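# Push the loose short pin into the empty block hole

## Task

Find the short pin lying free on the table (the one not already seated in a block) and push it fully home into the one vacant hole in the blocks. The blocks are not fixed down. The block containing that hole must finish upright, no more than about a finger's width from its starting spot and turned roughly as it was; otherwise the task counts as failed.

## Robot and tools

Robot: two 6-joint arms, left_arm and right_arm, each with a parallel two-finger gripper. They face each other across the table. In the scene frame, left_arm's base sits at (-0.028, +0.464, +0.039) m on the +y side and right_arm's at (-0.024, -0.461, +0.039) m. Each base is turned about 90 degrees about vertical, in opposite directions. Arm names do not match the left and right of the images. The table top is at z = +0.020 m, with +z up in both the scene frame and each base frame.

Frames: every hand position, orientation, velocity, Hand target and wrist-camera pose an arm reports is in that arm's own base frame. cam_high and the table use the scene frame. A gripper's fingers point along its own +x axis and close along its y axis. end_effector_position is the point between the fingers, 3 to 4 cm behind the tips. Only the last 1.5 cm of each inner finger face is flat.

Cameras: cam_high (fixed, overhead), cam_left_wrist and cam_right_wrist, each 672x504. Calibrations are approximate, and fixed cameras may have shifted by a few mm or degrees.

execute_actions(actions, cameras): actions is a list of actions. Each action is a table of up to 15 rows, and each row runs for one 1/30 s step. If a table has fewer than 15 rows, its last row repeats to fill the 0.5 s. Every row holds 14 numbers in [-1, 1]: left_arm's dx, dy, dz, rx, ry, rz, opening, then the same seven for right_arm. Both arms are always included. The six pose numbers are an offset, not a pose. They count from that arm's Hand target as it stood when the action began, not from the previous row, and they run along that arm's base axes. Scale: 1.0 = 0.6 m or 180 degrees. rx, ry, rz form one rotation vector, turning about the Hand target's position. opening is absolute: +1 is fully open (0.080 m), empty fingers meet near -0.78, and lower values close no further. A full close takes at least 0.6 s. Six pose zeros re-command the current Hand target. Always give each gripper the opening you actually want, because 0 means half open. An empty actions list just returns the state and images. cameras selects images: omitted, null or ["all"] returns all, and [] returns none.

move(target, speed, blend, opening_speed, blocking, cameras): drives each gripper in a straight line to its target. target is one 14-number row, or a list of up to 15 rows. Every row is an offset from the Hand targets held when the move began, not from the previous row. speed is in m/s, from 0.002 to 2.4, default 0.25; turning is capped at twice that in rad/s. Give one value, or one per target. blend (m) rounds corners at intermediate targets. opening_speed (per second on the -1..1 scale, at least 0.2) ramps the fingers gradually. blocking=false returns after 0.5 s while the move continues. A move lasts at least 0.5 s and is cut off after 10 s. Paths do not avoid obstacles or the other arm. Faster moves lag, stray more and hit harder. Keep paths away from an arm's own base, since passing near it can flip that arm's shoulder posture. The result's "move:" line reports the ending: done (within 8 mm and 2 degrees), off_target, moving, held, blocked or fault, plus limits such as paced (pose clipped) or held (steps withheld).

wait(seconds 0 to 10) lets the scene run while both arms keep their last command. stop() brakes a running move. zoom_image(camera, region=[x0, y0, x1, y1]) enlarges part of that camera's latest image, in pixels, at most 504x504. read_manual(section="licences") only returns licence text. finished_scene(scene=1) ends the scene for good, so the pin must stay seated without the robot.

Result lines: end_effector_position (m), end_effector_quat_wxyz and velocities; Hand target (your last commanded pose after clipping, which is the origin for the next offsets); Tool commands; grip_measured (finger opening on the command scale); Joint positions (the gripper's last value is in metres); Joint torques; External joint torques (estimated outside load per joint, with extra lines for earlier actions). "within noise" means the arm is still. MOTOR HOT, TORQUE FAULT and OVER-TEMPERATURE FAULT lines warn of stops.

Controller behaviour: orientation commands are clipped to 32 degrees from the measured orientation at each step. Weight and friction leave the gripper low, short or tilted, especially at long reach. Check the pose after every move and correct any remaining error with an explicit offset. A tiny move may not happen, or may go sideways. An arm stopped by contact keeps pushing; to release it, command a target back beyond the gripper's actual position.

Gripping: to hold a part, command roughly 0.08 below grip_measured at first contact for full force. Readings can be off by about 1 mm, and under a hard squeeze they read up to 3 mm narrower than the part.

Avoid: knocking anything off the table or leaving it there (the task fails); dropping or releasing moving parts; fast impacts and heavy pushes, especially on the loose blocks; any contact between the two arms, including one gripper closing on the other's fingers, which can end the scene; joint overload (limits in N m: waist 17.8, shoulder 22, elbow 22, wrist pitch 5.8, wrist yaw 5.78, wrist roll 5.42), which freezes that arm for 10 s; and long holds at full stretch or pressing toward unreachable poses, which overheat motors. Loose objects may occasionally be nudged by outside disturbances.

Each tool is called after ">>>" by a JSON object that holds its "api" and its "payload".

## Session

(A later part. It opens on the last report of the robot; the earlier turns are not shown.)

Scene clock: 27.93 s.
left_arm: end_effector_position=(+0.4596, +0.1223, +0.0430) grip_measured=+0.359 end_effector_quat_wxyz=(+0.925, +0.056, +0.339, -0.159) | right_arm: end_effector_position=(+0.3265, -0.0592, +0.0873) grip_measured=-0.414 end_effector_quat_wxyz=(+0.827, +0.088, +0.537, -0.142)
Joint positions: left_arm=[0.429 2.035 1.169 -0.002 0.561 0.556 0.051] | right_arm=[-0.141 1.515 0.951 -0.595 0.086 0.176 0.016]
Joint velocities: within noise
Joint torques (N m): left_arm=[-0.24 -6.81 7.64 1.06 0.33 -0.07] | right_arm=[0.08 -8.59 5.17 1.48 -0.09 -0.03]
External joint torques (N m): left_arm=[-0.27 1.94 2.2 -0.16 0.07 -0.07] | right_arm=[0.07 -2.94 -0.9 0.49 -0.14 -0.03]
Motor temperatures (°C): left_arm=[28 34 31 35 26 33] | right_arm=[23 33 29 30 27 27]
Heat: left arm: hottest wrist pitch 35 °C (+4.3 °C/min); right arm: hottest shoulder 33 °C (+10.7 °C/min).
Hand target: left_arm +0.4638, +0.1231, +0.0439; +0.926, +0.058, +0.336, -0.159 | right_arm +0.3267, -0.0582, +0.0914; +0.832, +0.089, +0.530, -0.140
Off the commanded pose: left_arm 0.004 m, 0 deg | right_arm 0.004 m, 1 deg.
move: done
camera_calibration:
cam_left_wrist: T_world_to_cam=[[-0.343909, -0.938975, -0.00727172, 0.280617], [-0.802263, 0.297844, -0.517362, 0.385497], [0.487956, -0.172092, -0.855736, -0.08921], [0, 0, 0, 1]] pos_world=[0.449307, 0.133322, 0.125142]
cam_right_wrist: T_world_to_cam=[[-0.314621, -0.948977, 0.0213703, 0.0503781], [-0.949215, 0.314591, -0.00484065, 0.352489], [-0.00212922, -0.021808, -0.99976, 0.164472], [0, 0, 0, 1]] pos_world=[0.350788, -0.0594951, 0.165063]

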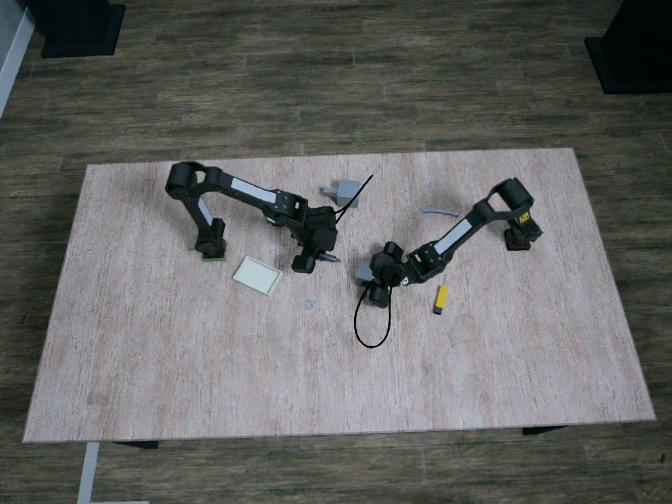

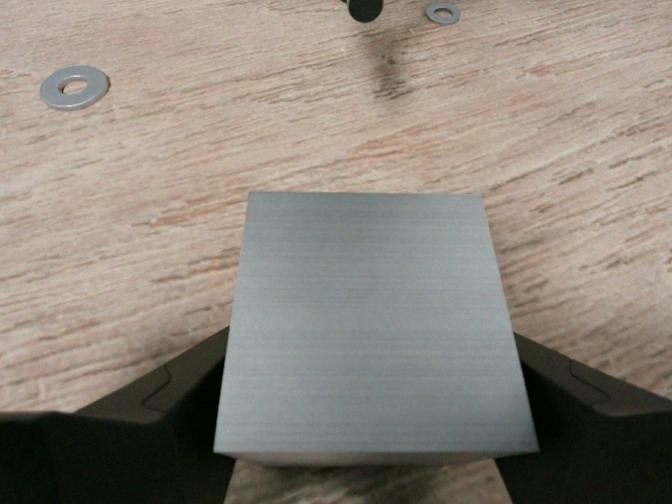

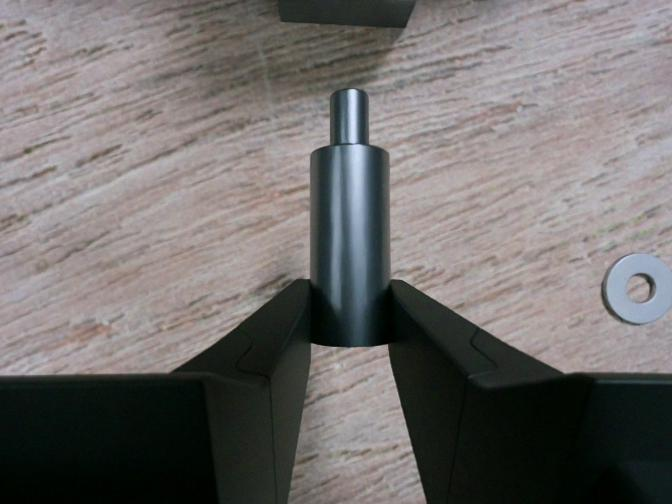

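>>> {"api": "move", "payload": {"target": [0,0,0,0,0,0,0.30,0.0752,-0.0225,-0.074,-0.0010,-0.0026,-0.0128,-0.5], "speed": 0.15}}

>>> {"api": "zoom_image", "payload": {"camera": "cam_right_wrist", "region": [240, 0, 450, 160]}}

Scene clock: 29.73 s.
left_arm: end_effector_position=(+0.4596, +0.1223, +0.0430) grip_measured=+0.359 end_effector_quat_wxyz=(+0.925, +0.056, +0.339, -0.159) | right_arm: end_effector_position=(+0.3669, -0.0695, +0.0447) grip_measured=-0.414 end_effector_quat_wxyz=(+0.828, +0.098, +0.530, -0.153)
Joint positions: left_arm=[0.429 2.035 1.169 -0.002 0.561 0.556 0.051] | right_arm=[-0.151 1.732 0.992 -0.406 0.09 0.195 0.016]
Joint velocities: within noise
Joint torques (N m): left_arm=[-0.25 -6.79 7.61 1.07 0.34 -0.06] | right_arm=[-0.15 -7.06 6.76 1.5 0.17 0.13]
External joint torques (N m): left_arm=[-0.34 1.97 2.16 -0.16 0.08 -0.06] | right_arm=[-0.15 -0.14 1.05 0.49 0.11 0.13]
Motor temperatures (°C): left_arm=[28 34 31 35 26 33] | right_arm=[23 33 29 30 27 27]
Heat: left arm: hottest wrist pitch 35 °C (+4.0 °C/min); right arm: hottest shoulder 33 °C (+10.1 °C/min).
Hand target: left_arm +0.4638, +0.1231, +0.0439; +0.926, +0.058, +0.336, -0.159 | right_arm +0.3719, -0.0717, +0.0471; +0.831, +0.099, +0.524, -0.157
Off the commanded pose: left_arm 0.004 m, 0 deg | right_arm 0.006 m, 1 deg.
move: done
camera_calibration:
cam_left_wrist: T_world_to_cam=[[-0.343909, -0.938975, -0.00727172, 0.280617], [-0.802263, 0.297844, -0.517362, 0.385497], [0.487956, -0.172092, -0.855736, -0.08921], [0, 0, 0, 1]] pos_world=[0.449307, 0.133322, 0.125142]
cam_right_wrist: T_world_to_cam=[[-0.342235, -0.939491, 0.0152278, 0.0653104], [-0.939549, 0.341975, -0.0173282, 0.392812], [0.0110721, -0.0202376, -0.999734, 0.116989], [0, 0, 0, 1]] pos_world=[0.390123, -0.0706058, 0.12277]

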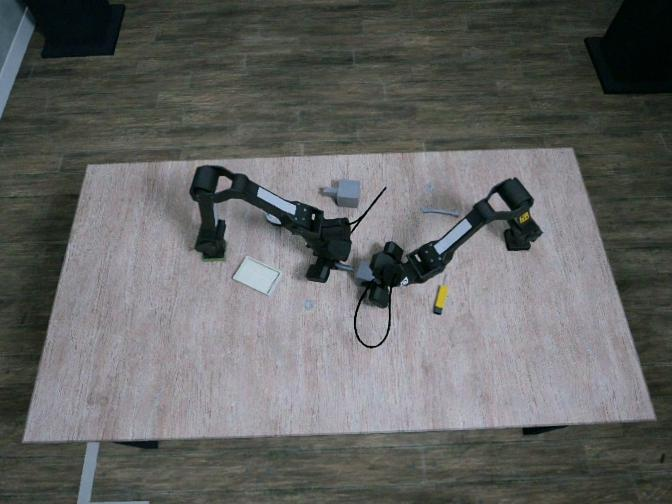

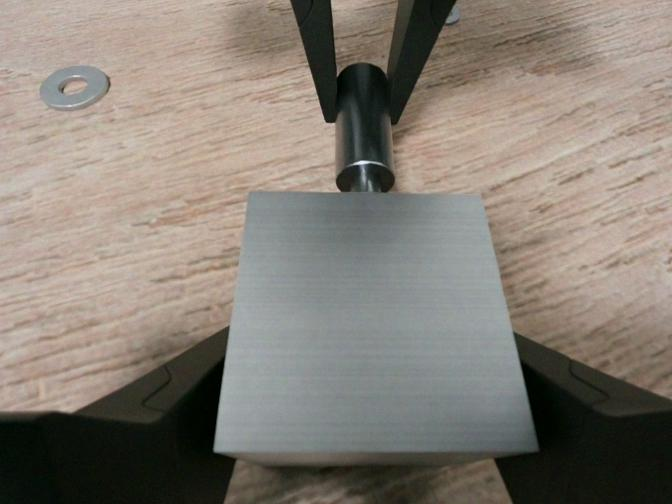

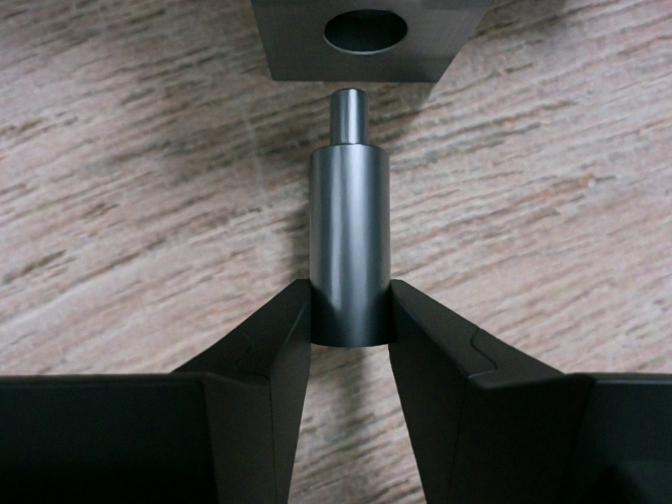

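Scaled by 2.400 from the camera's 672x504 image, which has a finer 960x720 frame.

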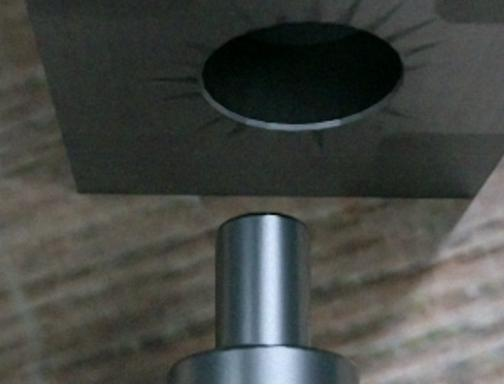

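>>> {"api": "zoom_image", "payload": {"camera": "cam_left_wrist", "region": [290, 40, 450, 210]}}

Scaled by 2.965 from the camera's 672x504 image, which has a finer 960x720 frame.

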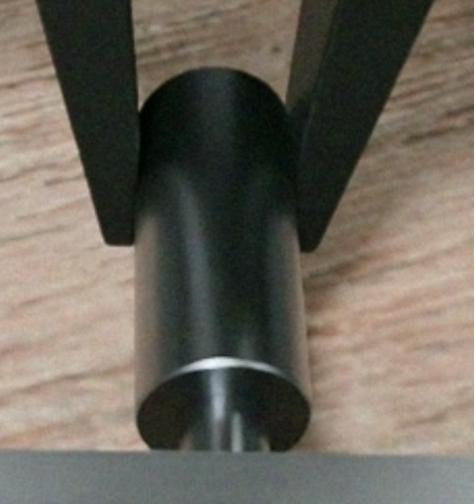

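>>> {"api": "move", "payload": {"target": [0,0,0,0,0,0,0.30,0.0322,-0.0188,0,0,0,0,-0.5], "speed": 0.08, "cameras": ["cam_left_wrist","cam_right_wrist"]}}

>>> {"api": "zoom_image", "payload": {"camera": "cam_right_wrist", "region": [240, 0, 450, 160]}}

Scene clock: 32.97 s.
left_arm: end_effector_position=(+0.4596, +0.1223, +0.0430) grip_measured=+0.359 end_effector_quat_wxyz=(+0.925, +0.056, +0.339, -0.159) | right_arm: end_effector_position=(+0.3866, -0.0821, +0.0450) grip_measured=-0.414 end_effector_quat_wxyz=(+0.829, +0.097, +0.528, -0.158)
Joint positions: left_arm=[0.429 2.035 1.169 -0.002 0.561 0.556 0.051] | right_arm=[-0.176 1.805 1.081 -0.418 0.088 0.177 0.016]
Joint velocities: within noise
Joint torques (N m): left_arm=[-0.27 -6.82 7.61 1.07 0.34 -0.07] | right_arm=[-0.09 -7.72 6.84 1.22 -0.08 -0.02]
External joint torques (N m): left_arm=[-0.29 2 2.13 -0.17 0.07 -0.07] | right_arm=[-0.04 -0.23 1.11 0.22 -0.15 -0.02]
Motor temperatures (°C): left_arm=[28 35 31 36 26 33] | right_arm=[23 33 30 31 27 27]
Heat: left arm: hottest wrist pitch 36 °C (+5.5 °C/min); right arm: hottest shoulder 33 °C (+9.1 °C/min).
Hand target: left_arm +0.4638, +0.1231, +0.0439; +0.926, +0.058, +0.336, -0.159 | right_arm +0.3911, -0.0830, +0.0470; +0.831, +0.099, +0.524, -0.157
Off the commanded pose: left_arm 0.004 m, 0 deg | right_arm 0.005 m, 1 deg.
move: done
camera_calibration:
cam_left_wrist: T_world_to_cam=[[-0.343909, -0.938975, -0.00727172, 0.280617], [-0.802263, 0.297844, -0.517362, 0.385497], [0.487956, -0.172092, -0.855736, -0.08921], [0, 0, 0, 1]] pos_world=[0.449307, 0.133322, 0.125142]
cam_right_wrist: T_world_to_cam=[[-0.349942, -0.936561, 0.0198786, 0.0632456], [-0.936671, 0.349515, -0.022062, 0.415387], [0.0137145, -0.0263401, -0.999559, 0.115309], [0, 0, 0, 1]] pos_world=[0.409632, -0.0829131, 0.123166]
Images, in order (width x height): cam_left_wrist 672x504, cam_right_wrist 672x504.

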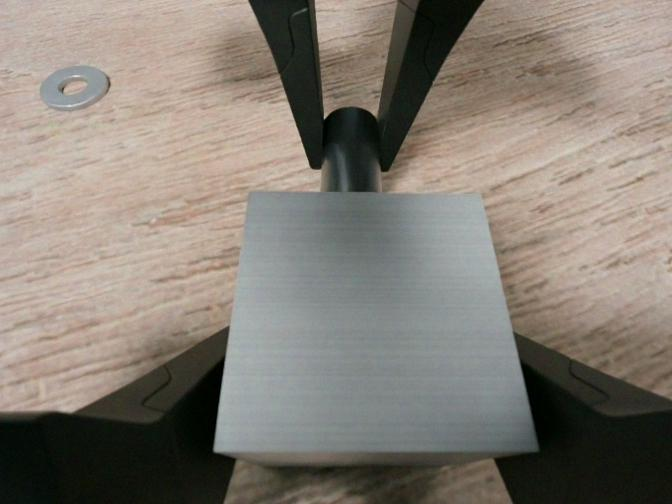

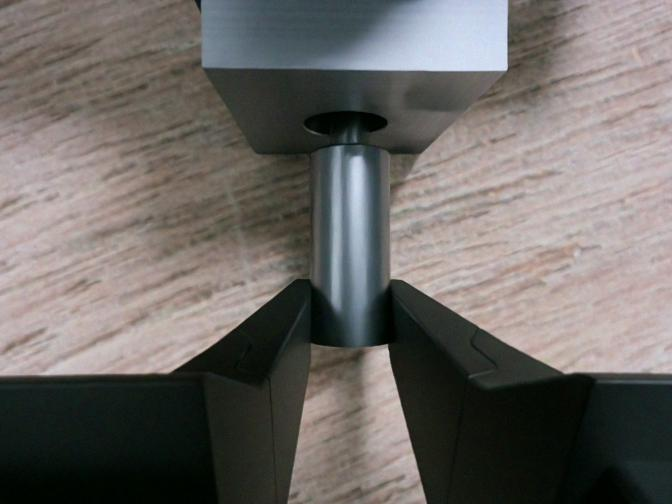

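Scaled by 2.400 from the camera's 672x504 image, which has a finer 960x720 frame.

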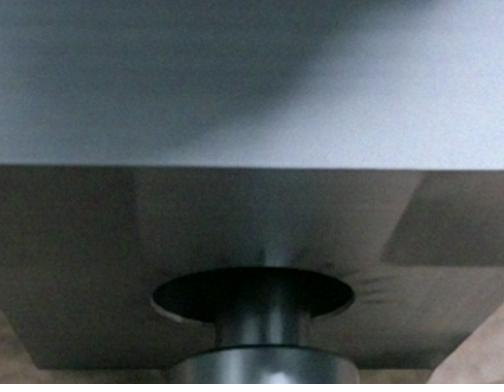

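>>> {"api": "move", "payload": {"target": [0,0,0,0,0,0,0.30,0.0100,-0.0019,0.0013,0,0,0.0028,-0.5], "speed": 0.05, "cameras": ["cam_left_wrist","cam_right_wrist"]}}

>>> {"api": "zoom_image", "payload": {"camera": "cam_right_wrist", "region": [240, 50, 450, 210]}}

Scene clock: 34.30 s.
left_arm: end_effector_position=(+0.4596, +0.1223, +0.0430) grip_measured=+0.359 end_effector_quat_wxyz=(+0.925, +0.056, +0.339, -0.159) | right_arm: end_effector_position=(+0.3888, -0.0824, +0.0444) grip_measured=-0.414 end_effector_quat_wxyz=(+0.826, +0.095, +0.534, -0.155)
Joint positions: left_arm=[0.429 2.035 1.169 -0.002 0.561 0.556 0.051] | right_arm=[-0.177 1.82 1.102 -0.435 0.085 0.169 0.016]
Joint velocities: within noise
Joint torques (N m): left_arm=[-0.24 -6.81 7.6 1.07 0.33 -0.07] | right_arm=[-0.19 -7.32 7.57 1.9 -0.12 -0.07]
External joint torques (N m): left_arm=[-0.25 1.96 2.15 -0.16 0.07 -0.07] | right_arm=[-0.2 0.24 1.86 0.92 -0.17 -0.07]
Motor temperatures (°C): left_arm=[28 35 32 36 26 33] | right_arm=[23 33 30 31 27 27]
Heat: left arm: hottest wrist pitch 36 °C (+5.2 °C/min); right arm: hottest shoulder 33 °C (+8.7 °C/min).
Hand target: left_arm +0.4638, +0.1231, +0.0439; +0.926, +0.058, +0.336, -0.159 | right_arm +0.3972, -0.0842, +0.0479; +0.832, +0.096, +0.525, -0.153
Off the commanded pose: left_arm 0.004 m, 0 deg | right_arm 0.009 m, 1 deg.
move: off_target (right_arm)
camera_calibration:
cam_left_wrist: T_world_to_cam=[[-0.343909, -0.938975, -0.00727172, 0.280617], [-0.802263, 0.297844, -0.517362, 0.385497], [0.487956, -0.172092, -0.855736, -0.08921], [0, 0, 0, 1]] pos_world=[0.449307, 0.133322, 0.125142]
cam_right_wrist: T_world_to_cam=[[-0.341917, -0.93946, 0.0225207, 0.0602243], [-0.939728, 0.34177, -0.0101759, 0.417618], [0.00186292, -0.0246427, -0.999695, 0.119405], [0, 0, 0, 1]] pos_world=[0.412817, -0.0832085, 0.122262]
Images, in order (width x height): cam_left_wrist 672x504, cam_right_wrist 672x504.

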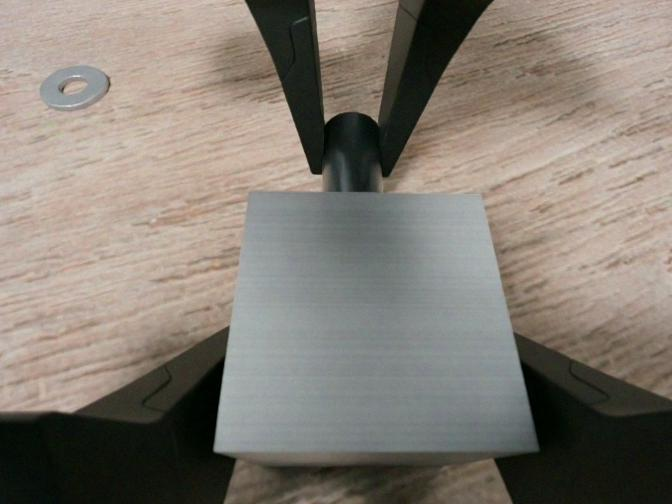

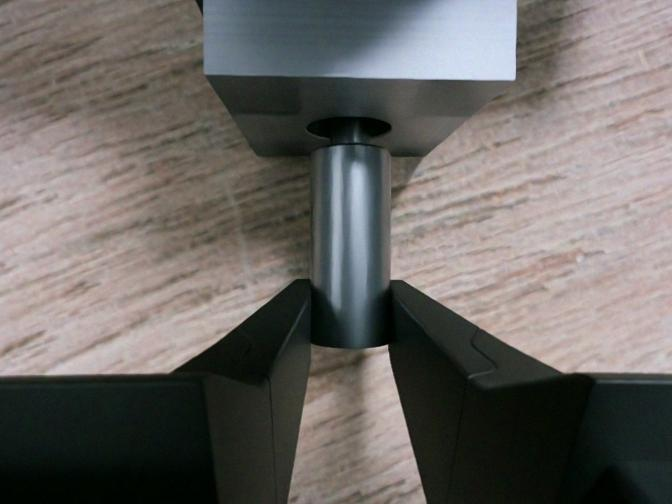

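Scaled by 2.400 from the camera's 672x504 image, which has a finer 960x720 frame.

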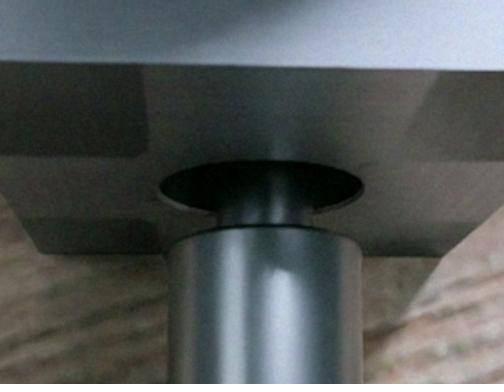

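>>> {"api": "zoom_image", "payload": {"camera": "cam_right_wrist", "region": [290, 130, 410, 250]}}

>>> {"api": "zoom_image", "payload": {"camera": "cam_right_wrist", "region": [290, 240, 410, 360]}}

>>> {"api": "zoom_image", "payload": {"camera": "cam_left_wrist", "region": [280, 90, 420, 200]}}

Scaled by 4.200 from the camera's 672x504 image, which has a finer 960x720 frame.

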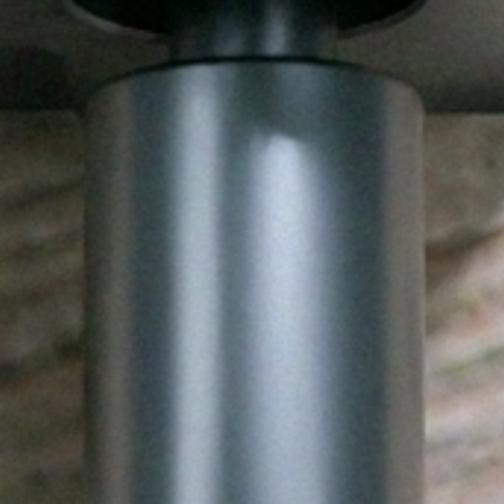

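Scaled by 4.200 from the camera's 672x504 image, which has a finer 960x720 frame.

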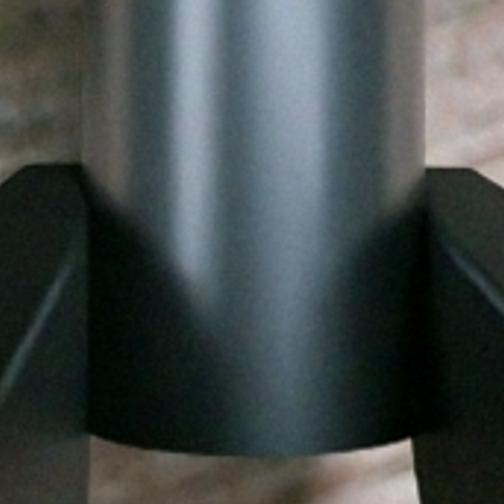

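Scaled by 3.600 from the camera's 672x504 image, which has a finer 960x720 frame.

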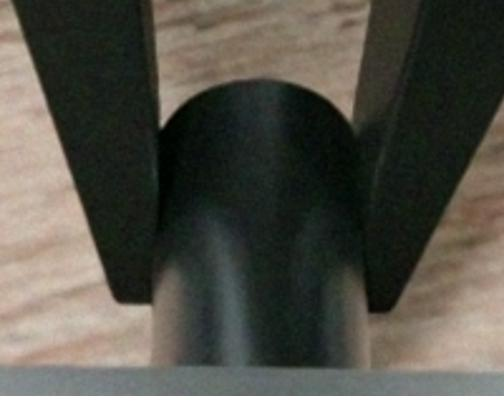

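>>> {"api": "move", "payload": {"target": [[0,0,0,0,0,0,0.30,-0.008,0.003,0.0025,-0.0009,-0.0024,0,-0.5],[0,0,0,0,0,0,0.30,0,0,0.0025,-0.0009,-0.0024,0,-0.5]], "speed": 0.04, "cameras": ["cam_right_wrist"]}}

>>> {"api": "zoom_image", "payload": {"camera": "cam_right_wrist", "region": [240, 50, 450, 210]}}

Scene clock: 35.90 s.
left_arm: end_effector_position=(+0.4596, +0.1223, +0.0430) grip_measured=+0.359 end_effector_quat_wxyz=(+0.925, +0.056, +0.339, -0.159) | right_arm: end_effector_position=(+0.3889, -0.0824, +0.0438) grip_measured=-0.414 end_effector_quat_wxyz=(+0.826, +0.095, +0.533, -0.155)
Joint positions: left_arm=[0.429 2.035 1.169 -0.002 0.561 0.556 0.051] | right_arm=[-0.177 1.82 1.099 -0.431 0.085 0.169 0.016]
Joint velocities: within noise
Joint torques (N m): left_arm=[-0.26 -6.82 7.63 1.06 0.33 -0.07] | right_arm=[-0.13 -8.19 7.32 2.04 -0.06 -0.06]
External joint torques (N m): left_arm=[-0.33 1.98 2.18 -0.17 0.06 -0.07] | right_arm=[-0.11 -0.55 1.56 1.05 -0.12 -0.06]
Motor temperatures (°C): left_arm=[28 35 32 36 26 33] | right_arm=[23 33 30 31 27 27]
Heat: left arm: hottest wrist pitch 36 °C (+5.0 °C/min); right arm: hottest shoulder 33 °C (+8.4 °C/min).
Hand target: left_arm +0.4638, +0.1231, +0.0439; +0.926, +0.058, +0.336, -0.159 | right_arm +0.3972, -0.0842, +0.0493; +0.834, +0.096, +0.521, -0.153
Off the commanded pose: left_arm 0.004 m, 0 deg | right_arm 0.010 m, 2 deg.
move: off_target (right_arm)
camera_calibration:
cam_right_wrist: T_world_to_cam=[[-0.341943, -0.939456, 0.0222884, 0.0602433], [-0.939715, 0.34176, -0.0116882, 0.417696], [0.00336329, -0.0249415, -0.999683, 0.11816], [0, 0, 0, 1]] pos_world=[0.412718, -0.0832087, 0.121662]
Images, in order (width x height): cam_right_wrist 672x504.

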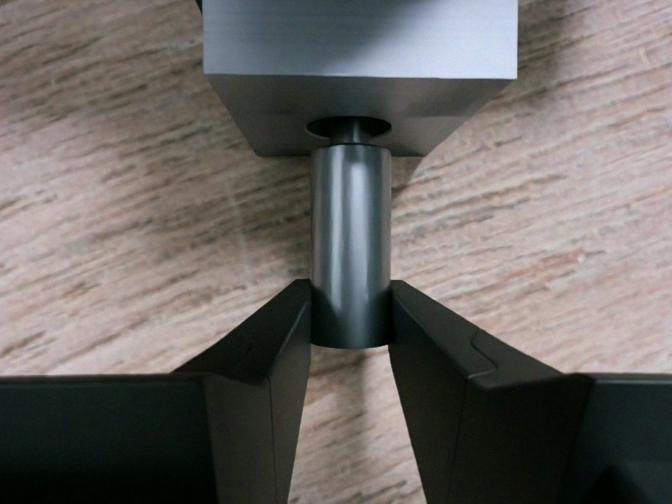

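Scaled by 2.400 from the camera's 672x504 image, which has a finer 960x720 frame.

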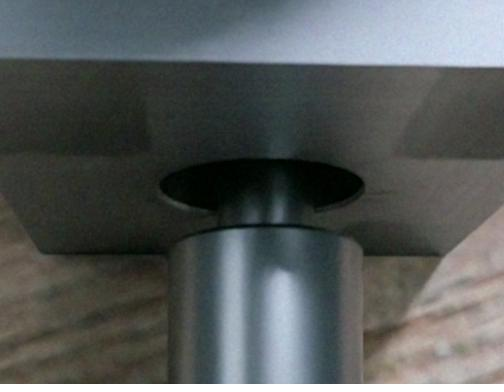

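>>> {"api": "move", "payload": {"target": [[0,0,0,0,0,0,0.30,-0.0155,0.0058,0.0,0,0,0,-0.5],[0,0,0,0,0,0,0.30,-0.0125,0.0047,0.002,0,0,0,-0.5],[0,0,0,0,0,0,0.30,-0.002,0.0007,0.0,0,0,0,-0.5]], "speed": 0.05, "cameras": ["cam_right_wrist"]}}

>>> {"api": "zoom_image", "payload": {"camera": "cam_right_wrist", "region": [240, 50, 450, 210]}}

Scene clock: 36.90 s.
left_arm: end_effector_position=(+0.4596, +0.1223, +0.0430) grip_measured=+0.359 end_effector_quat_wxyz=(+0.925, +0.056, +0.339, -0.159) | right_arm: end_effector_position=(+0.3886, -0.0822, +0.0442) grip_measured=-0.414 end_effector_quat_wxyz=(+0.828, +0.095, +0.531, -0.155)
Joint positions: left_arm=[0.429 2.035 1.169 -0.002 0.561 0.556 0.051] | right_arm=[-0.176 1.816 1.092 -0.423 0.085 0.168 0.016]
Joint velocities: within noise
Joint torques (N m): left_arm=[-0.24 -6.8 7.63 1.06 0.32 -0.07] | right_arm=[-0.09 -8.11 7.41 1.56 -0.06 -0.04]
External joint torques (N m): left_arm=[-0.24 1.89 2.27 -0.13 0.05 -0.07] | right_arm=[-0.07 -0.56 1.69 0.57 -0.13 -0.04]
Motor temperatures (°C): left_arm=[28 35 32 36 26 33] | right_arm=[23 33 30 31 27 27]
Heat: left arm: hottest wrist pitch 36 °C (+4.9 °C/min); right arm: hottest shoulder 33 °C (+8.1 °C/min).
Hand target: left_arm +0.4638, +0.1231, +0.0439; +0.926, +0.058, +0.336, -0.159 | right_arm +0.3960, -0.0837, +0.0494; +0.834, +0.096, +0.521, -0.153
Off the commanded pose: left_arm 0.004 m, 0 deg | right_arm 0.009 m, 1 deg.
move: off_target (right_arm)
camera_calibration:
cam_right_wrist: T_world_to_cam=[[-0.341388, -0.939678, 0.0214325, 0.0601325], [-0.93988, 0.341066, -0.0173101, 0.417642], [0.00895601, -0.0260534, -0.99962, 0.116267], [0, 0, 0, 1]] pos_world=[0.41202, -0.0829091, 0.122164]
Images, in order (width x height): cam_right_wrist 672x504.

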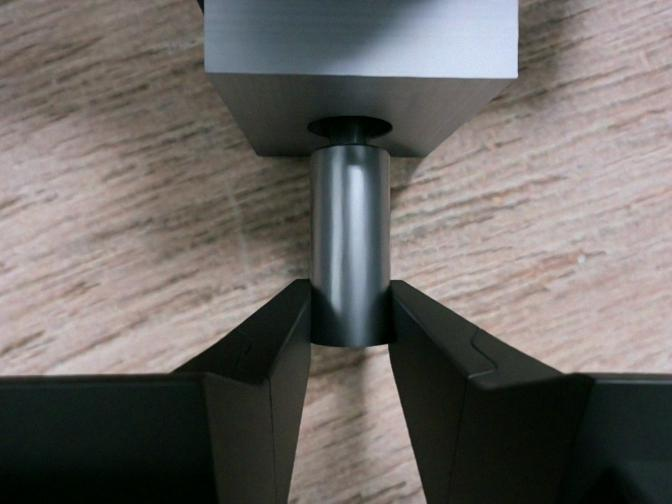

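Scaled by 2.400 from the camera's 672x504 image, which has a finer 960x720 frame.

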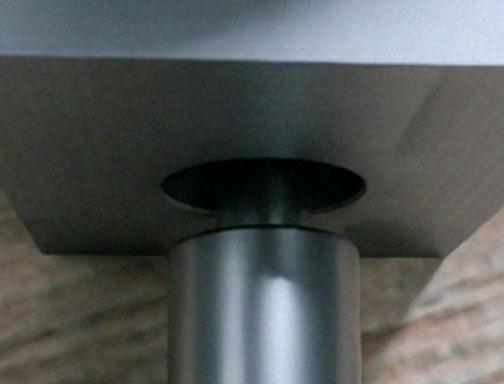

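>>> {"api": "move", "payload": {"target": [0,0,0,0,0,0,0.30,-0.0155,0.0058,0.0,0,0,0,-0.5], "speed": 0.05, "cameras": ["cam_left_wrist","cam_right_wrist"]}}

>>> {"api": "zoom_image", "payload": {"camera": "cam_right_wrist", "region": [240, 50, 450, 210]}}

Scene clock: 37.87 s.
left_arm: end_effector_position=(+0.4596, +0.1223, +0.0430) grip_measured=+0.359 end_effector_quat_wxyz=(+0.925, +0.056, +0.339, -0.159) | right_arm: end_effector_position=(+0.3857, -0.0812, +0.0428) grip_measured=-0.414 end_effector_quat_wxyz=(+0.828, +0.094, +0.530, -0.154)
Joint positions: left_arm=[0.429 2.035 1.169 -0.002 0.561 0.556 0.051] | right_arm=[-0.175 1.807 1.075 -0.413 0.085 0.168 0.016]
Joint velocities: within noise
Joint torques (N m): left_arm=[-0.28 -6.81 7.64 1.07 0.32 -0.06] | right_arm=[0.25 -11.06 4.81 1.51 0 0.13]
External joint torques (N m): left_arm=[-0.29 1.97 2.19 -0.16 0.05 -0.07] | right_arm=[0.27 -3.6 -0.93 0.49 -0.05 0.13]
Motor temperatures (°C): left_arm=[28 35 32 36 26 33] | right_arm=[23 33 30 31 27 27]
Heat: left arm: hottest wrist pitch 36 °C (+4.8 °C/min); right arm: hottest shoulder 33 °C (+7.9 °C/min).
Hand target: left_arm +0.4638, +0.1231, +0.0439; +0.926, +0.058, +0.336, -0.159 | right_arm +0.3866, -0.0802, +0.0493; +0.834, +0.096, +0.521, -0.153
Off the commanded pose: left_arm 0.004 m, 0 deg | right_arm 0.007 m, 1 deg.
move: done
camera_calibration:
cam_left_wrist: T_world_to_cam=[[-0.343909, -0.938975, -0.00727172, 0.280617], [-0.802263, 0.297844, -0.517362, 0.385497], [0.487956, -0.172092, -0.855736, -0.08921], [0, 0, 0, 1]] pos_world=[0.449307, 0.133322, 0.125142]
cam_right_wrist: T_world_to_cam=[[-0.340333, -0.940064, 0.0212931, 0.0597239], [-0.940255, 0.339993, -0.0180585, 0.41458], [0.00973662, -0.0261669, -0.99961, 0.114694], [0, 0, 0, 1]] pos_world=[0.40902, -0.0818087, 0.120864]
Images, in order (width x height): cam_left_wrist 672x504, cam_right_wrist 672x504.

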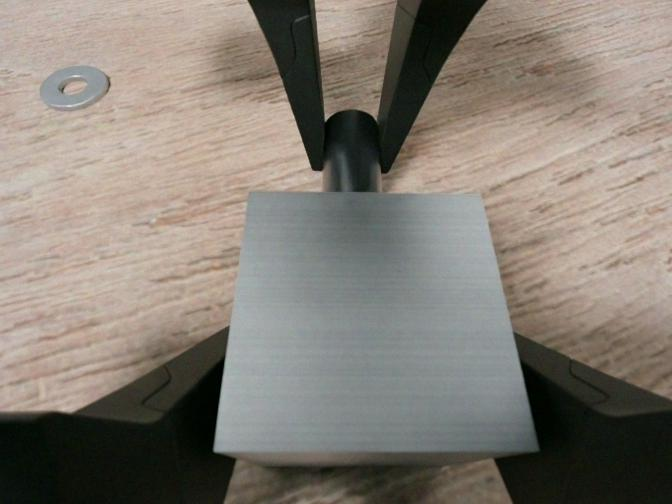

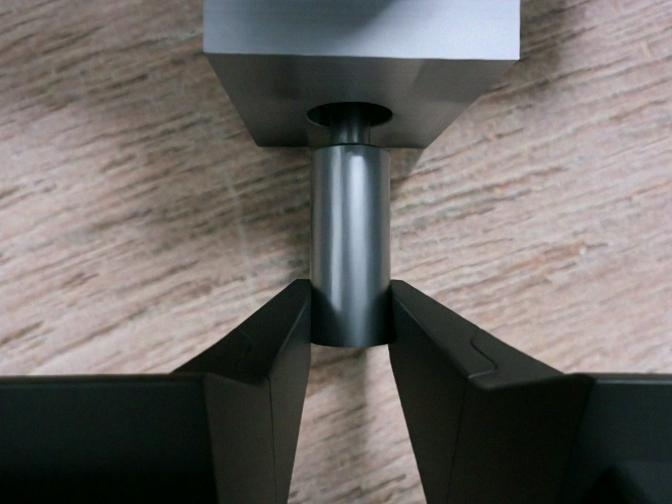

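Scaled by 2.400 from the camera's 672x504 image, which has a finer 960x720 frame.

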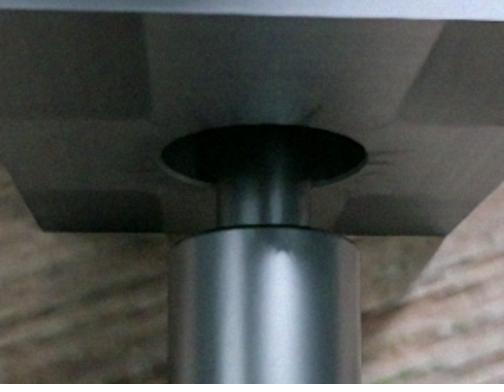

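>>> {"api": "move", "payload": {"target": [0,0,0,0,0,0,0.30,0,0,0.004,0,0,0,-0.5], "speed": 0.05, "cameras": ["cam_right_wrist"]}}

>>> {"api": "zoom_image", "payload": {"camera": "cam_right_wrist", "region": [240, 50, 450, 210]}}

Scene clock: 38.70 s.
left_arm: end_effector_position=(+0.4596, +0.1223, +0.0430) grip_measured=+0.359 end_effector_quat_wxyz=(+0.925, +0.056, +0.339, -0.159) | right_arm: end_effector_position=(+0.3849, -0.0811, +0.0439) grip_measured=-0.414 end_effector_quat_wxyz=(+0.828, +0.094, +0.531, -0.154)
Joint positions: left_arm=[0.429 2.035 1.169 -0.002 0.561 0.556 0.051] | right_arm=[-0.175 1.803 1.075 -0.419 0.085 0.168 0.016]
Joint velocities: within noise
Joint torques (N m): left_arm=[-0.23 -6.84 7.61 1.06 0.33 -0.06] | right_arm=[0.21 -11.04 5.41 1.22 0.01 0.14]
External joint torques (N m): left_arm=[-0.28 1.92 2.16 -0.16 0.07 -0.07] | right_arm=[0.27 -3.59 -0.31 0.23 -0.06 0.14]
Motor temperatures (°C): left_arm=[28 35 32 36 26 33] | right_arm=[23 33 30 31 27 27]
Heat: left arm: hottest wrist pitch 36 °C (+4.7 °C/min); right arm: hottest shoulder 33 °C (+7.8 °C/min).
Hand target: left_arm +0.4638, +0.1231, +0.0439; +0.926, +0.058, +0.336, -0.159 | right_arm +0.3867, -0.0802, +0.0517; +0.834, +0.096, +0.521, -0.153
Off the commanded pose: left_arm 0.004 m, 0 deg | right_arm 0.008 m, 1 deg.
move: done
camera_calibration:
cam_right_wrist: T_world_to_cam=[[-0.34028, -0.940079, 0.0214819, 0.0595103], [-0.940285, 0.339967, -0.016955, 0.413782], [0.00863589, -0.0259685, -0.999625, 0.11627], [0, 0, 0, 1]] pos_world=[0.408319, -0.0817086, 0.121964]
Images, in order (width x height): cam_right_wrist 672x504.

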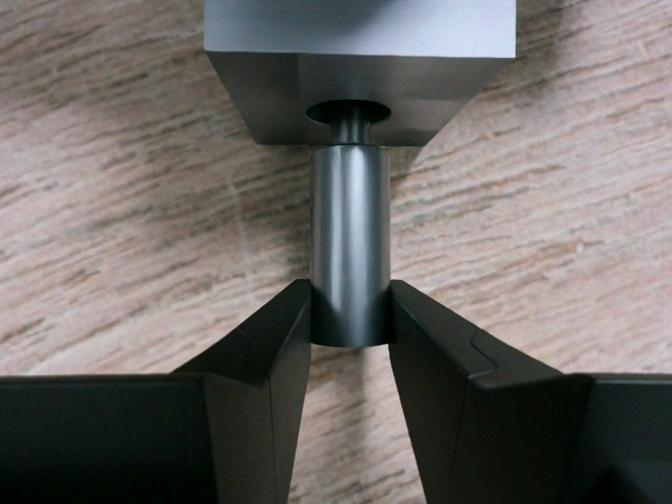

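Scaled by 2.400 from the camera's 672x504 image, which has a finer 960x720 frame.

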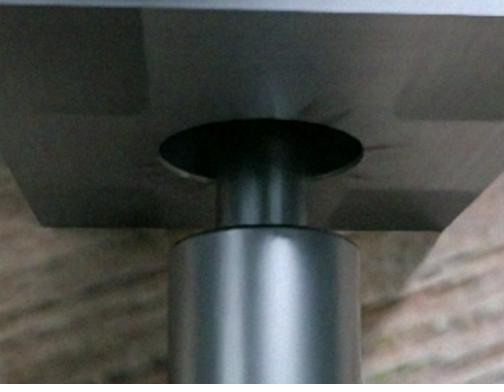

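>>> {"api": "move", "payload": {"target": [0,0,0,0,0,0,0.30,0.0097,-0.0036,-0.0062,0,0,0,-0.5], "speed": 0.04, "cameras": ["cam_right_wrist"]}}

>>> {"api": "zoom_image", "payload": {"camera": "cam_right_wrist", "region": [240, 50, 450, 210]}}

Scene clock: 39.70 s.
left_arm: end_effector_position=(+0.4596, +0.1223, +0.0430) grip_measured=+0.359 end_effector_quat_wxyz=(+0.925, +0.056, +0.339, -0.159) | right_arm: end_effector_position=(+0.3873, -0.0815, +0.0458) grip_measured=-0.414 end_effector_quat_wxyz=(+0.831, +0.094, +0.527, -0.154)
Joint positions: left_arm=[0.429 2.035 1.169 -0.002 0.561 0.556 0.051] | right_arm=[-0.175 1.803 1.079 -0.413 0.085 0.168 0.016]
Joint velocities: within noise
Joint torques (N m): left_arm=[-0.25 -6.82 7.64 1.07 0.33 -0.07] | right_arm=[-0.05 -7.63 6.84 1.51 -0.04 0.02]
External joint torques (N m): left_arm=[-0.26 1.91 2.22 -0.15 0.07 -0.07] | right_arm=[-0.06 -0.13 1.07 0.49 -0.09 0.02]
Motor temperatures (°C): left_arm=[28 36 32 36 26 33] | right_arm=[23 33 31 31 27 27]
Heat: left arm: hottest shoulder 36 °C (+10.6 °C/min); right arm: hottest shoulder 33 °C (+7.6 °C/min).
Hand target: left_arm +0.4638, +0.1231, +0.0439; +0.926, +0.058, +0.336, -0.159 | right_arm +0.3925, -0.0824, +0.0480; +0.834, +0.096, +0.521, -0.153
Off the commanded pose: left_arm 0.004 m, 0 deg | right_arm 0.006 m, 1 deg.
move: done
camera_calibration:
cam_right_wrist: T_world_to_cam=[[-0.340548, -0.940019, 0.0197719, 0.0600894], [-0.940048, 0.339997, -0.0266669, 0.416635], [0.018345, -0.0276679, -0.999449, 0.114207], [0, 0, 0, 1]] pos_world=[0.410025, -0.0820097, 0.124066]
Images, in order (width x height): cam_right_wrist 672x504.

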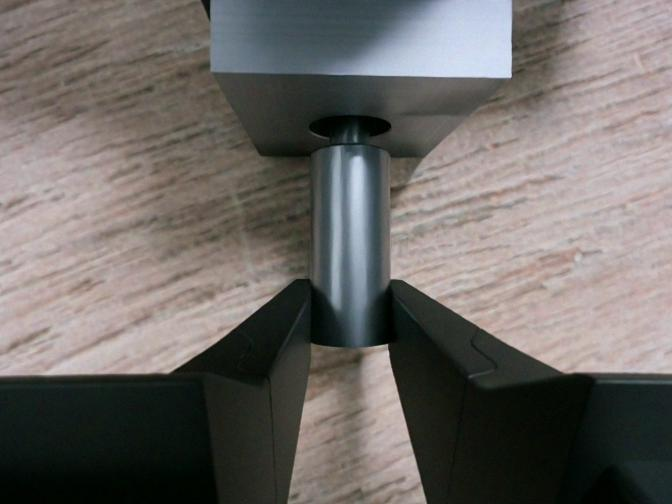

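Scaled by 2.400 from the camera's 672x504 image, which has a finer 960x720 frame.

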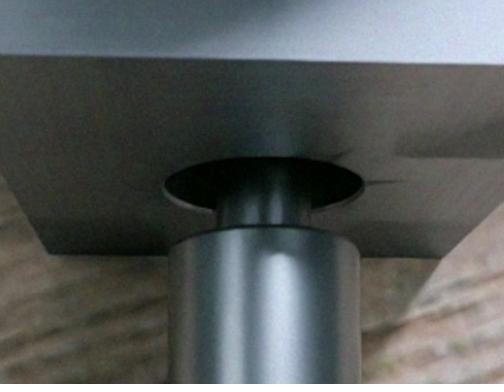

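>>> {"api": "move", "payload": {"target": [0,0,0,0,0,0,0.30,0.0078,-0.0029,0,0,0,0,-0.5], "speed": 0.04, "cameras": ["cam_right_wrist"]}}

>>> {"api": "zoom_image", "payload": {"camera": "cam_right_wrist", "region": [240, 50, 450, 210]}}

Scene clock: 41.70 s.
left_arm: end_effector_position=(+0.4596, +0.1223, +0.0430) grip_measured=+0.359 end_effector_quat_wxyz=(+0.925, +0.056, +0.339, -0.159) | right_arm: end_effector_position=(+0.3888, -0.0819, +0.0446) grip_measured=-0.414 end_effector_quat_wxyz=(+0.828, +0.094, +0.530, -0.154)
Joint positions: left_arm=[0.429 2.035 1.169 -0.002 0.561 0.556 0.051] | right_arm=[-0.176 1.815 1.093 -0.424 0.085 0.168 0.016]
Joint velocities: within noise
Joint torques (N m): left_arm=[-0.25 -6.81 7.61 1.06 0.33 -0.06] | right_arm=[-0.21 -7.22 7.53 1.94 -0.07 -0.04]
External joint torques (N m): left_arm=[-0.28 1.96 2.16 -0.17 0.07 -0.07] | right_arm=[-0.32 0.32 1.76 0.93 -0.11 -0.04]
Motor temperatures (°C): left_arm=[28 36 32 36 26 33] | right_arm=[23 33 31 31 27 27]
Heat: left arm: hottest shoulder 36 °C (+10.1 °C/min); right arm: hottest shoulder 33 °C (+7.2 °C/min).
Hand target: left_arm +0.4638, +0.1231, +0.0439; +0.926, +0.058, +0.336, -0.159 | right_arm +0.3971, -0.0841, +0.0480; +0.834, +0.096, +0.522, -0.153
Off the commanded pose: left_arm 0.004 m, 0 deg | right_arm 0.009 m, 1 deg.
move: off_target (right_arm)
camera_calibration:
cam_right_wrist: T_world_to_cam=[[-0.340297, -0.940072, 0.0215247, 0.0600387], [-0.940272, 0.339964, -0.0177152, 0.417727], [0.0093359, -0.0262675, -0.999611, 0.116601], [0, 0, 0, 1]] pos_world=[0.41212, -0.0825088, 0.122664]
Images, in order (width x height): cam_right_wrist 672x504.

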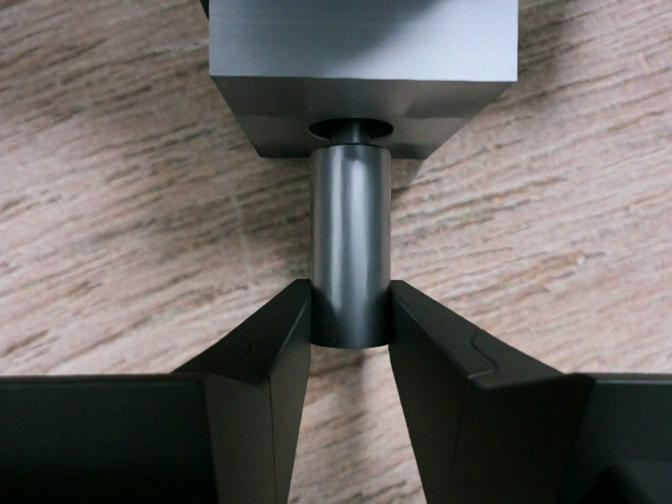

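Scaled by 2.400 from the camera's 672x504 image, which has a finer 960x720 frame.

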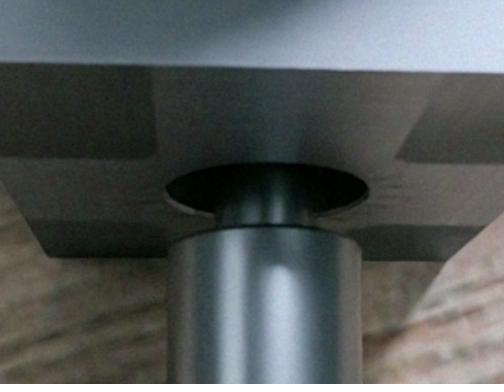

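>>> {"api": "move", "payload": {"target": [0,0,0,0,0,0,0.30,-0.0020,0.0003,0.012,0,0,0,-0.5], "speed": 0.004, "cameras": ["cam_right_wrist"]}}

>>> {"api": "zoom_image", "payload": {"camera": "cam_right_wrist", "region": [240, 50, 450, 210]}}

Scene clock: 44.07 s.
left_arm: end_effector_position=(+0.4596, +0.1223, +0.0430) grip_measured=+0.359 end_effector_quat_wxyz=(+0.925, +0.056, +0.339, -0.159) | right_arm: end_effector_position=(+0.3890, -0.0820, +0.0471) grip_measured=-0.414 end_effector_quat_wxyz=(+0.826, +0.094, +0.533, -0.154)
Joint positions: left_arm=[0.429 2.035 1.169 -0.002 0.561 0.556 0.051] | right_arm=[-0.176 1.815 1.107 -0.445 0.085 0.167 0.016]
Joint velocities: within noise
Joint torques (N m): left_arm=[-0.24 -6.82 7.63 1.07 0.33 -0.07] | right_arm=[-0.2 -9.32 7.25 1.48 -0.07 -0.03]
External joint torques (N m): left_arm=[-0.24 1.93 2.21 -0.14 0.05 -0.07] | right_arm=[-0.2 -1.75 1.5 0.49 -0.13 -0.03]
Motor temperatures (°C): left_arm=[28 36 32 36 26 33] | right_arm=[23 33 31 32 27 27]
Heat: left arm: hottest shoulder 36 °C (+9.5 °C/min); right arm: hottest shoulder 33 °C (+6.8 °C/min).
Hand target: left_arm +0.4638, +0.1231, +0.0439; +0.926, +0.058, +0.336, -0.159 | right_arm +0.3960, -0.0839, +0.0553; +0.834, +0.096, +0.521, -0.153
Off the commanded pose: left_arm 0.004 m, 0 deg | right_arm 0.011 m, 2 deg.
move: off_target (right_arm)
camera_calibration:
cam_right_wrist: T_world_to_cam=[[-0.339531, -0.940313, 0.0230453, 0.0596379], [-0.940592, 0.339365, -0.0108897, 0.41778], [0.00241898, -0.0253736, -0.999675, 0.121926], [0, 0, 0, 1]] pos_world=[0.412915, -0.0826079, 0.125061]
Images, in order (width x height): cam_right_wrist 672x504.

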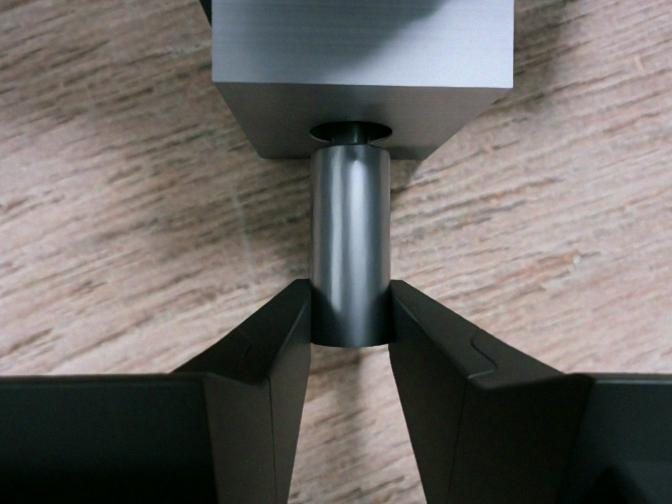

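Scaled by 2.400 from the camera's 672x504 image, which has a finer 960x720 frame.

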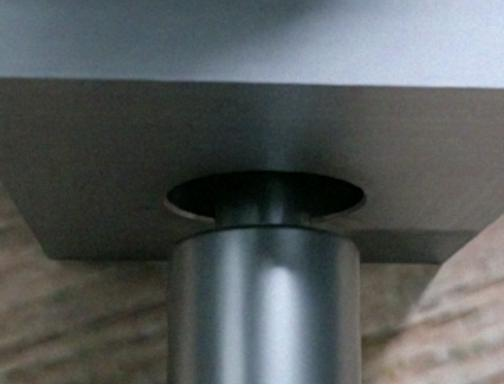

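>>> {"api": "move", "payload": {"target": [0,0,0,0,0,0,0.30,0,0,0.006,0,0,0,-0.5], "speed": 0.004, "cameras": []}}

>>> {"api": "move", "payload": {"target": [[0,0,0,0,0,0,0.30,-0.008,0.003,-0.015,0,0,0,-0.5],[0,0,0,0,0,0,0.30,0,0,-0.015,0,0,0,-0.5]], "speed": 0.02, "cameras": []}}

>>> {"api": "move", "payload": {"target": [0,0,0,0,0,0,0.30,0,0,-0.015,0,0,0,-0.5], "speed": 0.005, "cameras": ["cam_right_wrist"]}}

Scene clock: 45.53 s.
left_arm: end_effector_position=(+0.4596, +0.1223, +0.0430) grip_measured=+0.359 end_effector_quat_wxyz=(+0.925, +0.056, +0.339, -0.159) | right_arm: end_effector_position=(+0.3900, -0.0824, +0.0494) grip_measured=-0.414 end_effector_quat_wxyz=(+0.826, +0.094, +0.533, -0.154)
Joint positions: left_arm=[0.429 2.035 1.169 -0.002 0.561 0.556 0.051] | right_arm=[-0.176 1.815 1.118 -0.456 0.084 0.167 0.016]
Joint velocities: within noise
Joint torques (N m): left_arm=[-0.25 -6.83 7.62 1.06 0.33 -0.06] | right_arm=[-0.16 -10.09 7.09 1.23 -0.06 -0.02]
External joint torques (N m): left_arm=[-0.2 1.89 2.2 -0.16 0.06 -0.07] | right_arm=[-0.2 -2.4 1.23 0.22 -0.11 -0.02]
Motor temperatures (°C): left_arm=[28 36 32 36 26 33] | right_arm=[23 33 31 32 27 27]
Heat: left arm: hottest shoulder 36 °C (+9.2 °C/min); right arm: hottest shoulder 33 °C (+6.6 °C/min).
Hand target: left_arm +0.4638, +0.1231, +0.0439; +0.926, +0.058, +0.336, -0.159 | right_arm +0.3960, -0.0839, +0.0589; +0.834, +0.096, +0.521, -0.153
Off the commanded pose: left_arm 0.004 m, 0 deg | right_arm 0.011 m, 2 deg.
move: off_target (right_arm)
No camera images: "cameras" was empty.

Scene clock: 46.53 s.
left_arm: end_effector_position=(+0.4596, +0.1223, +0.0430) grip_measured=+0.359 end_effector_quat_wxyz=(+0.925, +0.056, +0.339, -0.159) | right_arm: end_effector_position=(+0.3914, -0.0828, +0.0471) grip_measured=-0.414 end_effector_quat_wxyz=(+0.831, +0.094, +0.526, -0.154)
Joint positions: left_arm=[0.429 2.035 1.169 -0.002 0.561 0.556 0.051] | right_arm=[-0.177 1.815 1.1 -0.422 0.084 0.167 0.016]
Joint velocities: within noise
Joint torques (N m): left_arm=[-0.28 -6.82 7.64 1.07 0.33 -0.06] | right_arm=[-0.14 -8.11 6.77 1.36 -0.06 -0.02]
External joint torques (N m): left_arm=[-0.24 1.89 2.25 -0.14 0.06 -0.06] | right_arm=[-0.18 -0.5 0.97 0.34 -0.11 -0.02]
Motor temperatures (°C): left_arm=[27 36 32 36 26 33] | right_arm=[23 33 31 32 27 27]
Heat: left arm: hottest shoulder 36 °C (+9.0 °C/min); right arm: hottest shoulder 33 °C (+6.4 °C/min).
Hand target: left_arm +0.4638, +0.1231, +0.0439; +0.926, +0.058, +0.336, -0.159 | right_arm +0.3960, -0.0840, +0.0499; +0.834, +0.096, +0.521, -0.153
Off the commanded pose: left_arm 0.004 m, 0 deg | right_arm 0.006 m, 1 deg.
move: done
No camera images: "cameras" was empty.

Scene clock: 48.57 s.
left_arm: end_effector_position=(+0.4596, +0.1223, +0.0430) grip_measured=+0.359 end_effector_quat_wxyz=(+0.925, +0.056, +0.339, -0.159) | right_arm: end_effector_position=(+0.3967, -0.0842, +0.0453) grip_measured=-0.414 end_effector_quat_wxyz=(+0.836, +0.095, +0.518, -0.155)
Joint positions: left_arm=[0.429 2.035 1.169 -0.002 0.561 0.556 0.051] | right_arm=[-0.178 1.827 1.1 -0.389 0.084 0.167 0.016]
Joint velocities: within noise
Joint torques (N m): left_arm=[-0.22 -6.84 7.64 1.06 0.33 -0.07] | right_arm=[-0.04 -7.66 4.9 1.58 -0.06 -0.02]
External joint torques (N m): left_arm=[-0.28 1.96 2.15 -0.17 0.07 -0.07] | right_arm=[-0.08 0.02 -0.85 0.55 -0.11 -0.02]
Motor temperatures (°C): left_arm=[27 36 33 36 26 33] | right_arm=[23 33 31 32 27 27]
Heat: left arm: hottest shoulder 36 °C (+8.6 °C/min); right arm: hottest shoulder 33 °C (+6.2 °C/min).
Hand target: left_arm +0.4638, +0.1231, +0.0439; +0.926, +0.058, +0.336, -0.159 | right_arm +0.3959, -0.0840, +0.0409; +0.834, +0.096, +0.521, -0.153
Off the commanded pose: left_arm 0.004 m, 0 deg | right_arm 0.005 m, 0 deg.
move: done
camera_calibration:
cam_right_wrist: T_world_to_cam=[[-0.342228, -0.939472, 0.0165355, 0.0615489], [-0.938845, 0.34118, -0.0465511, 0.426891], [0.0380919, -0.0314553, -0.998779, 0.105245], [0, 0, 0, 1]] pos_world=[0.417839, -0.0845126, 0.123971]
Images, in order (width x height): cam_right_wrist 672x504.

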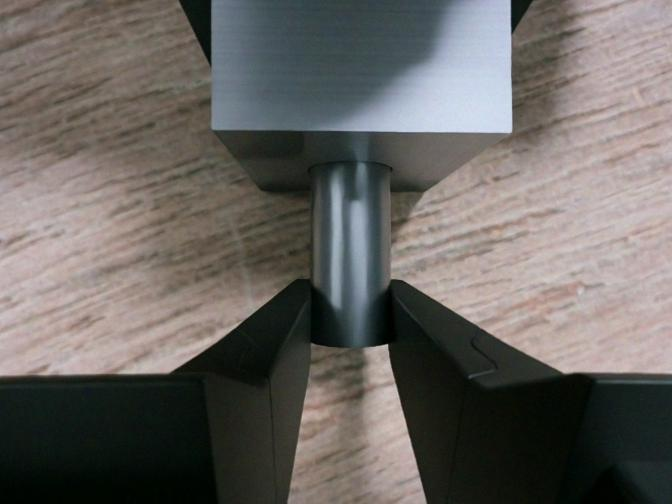

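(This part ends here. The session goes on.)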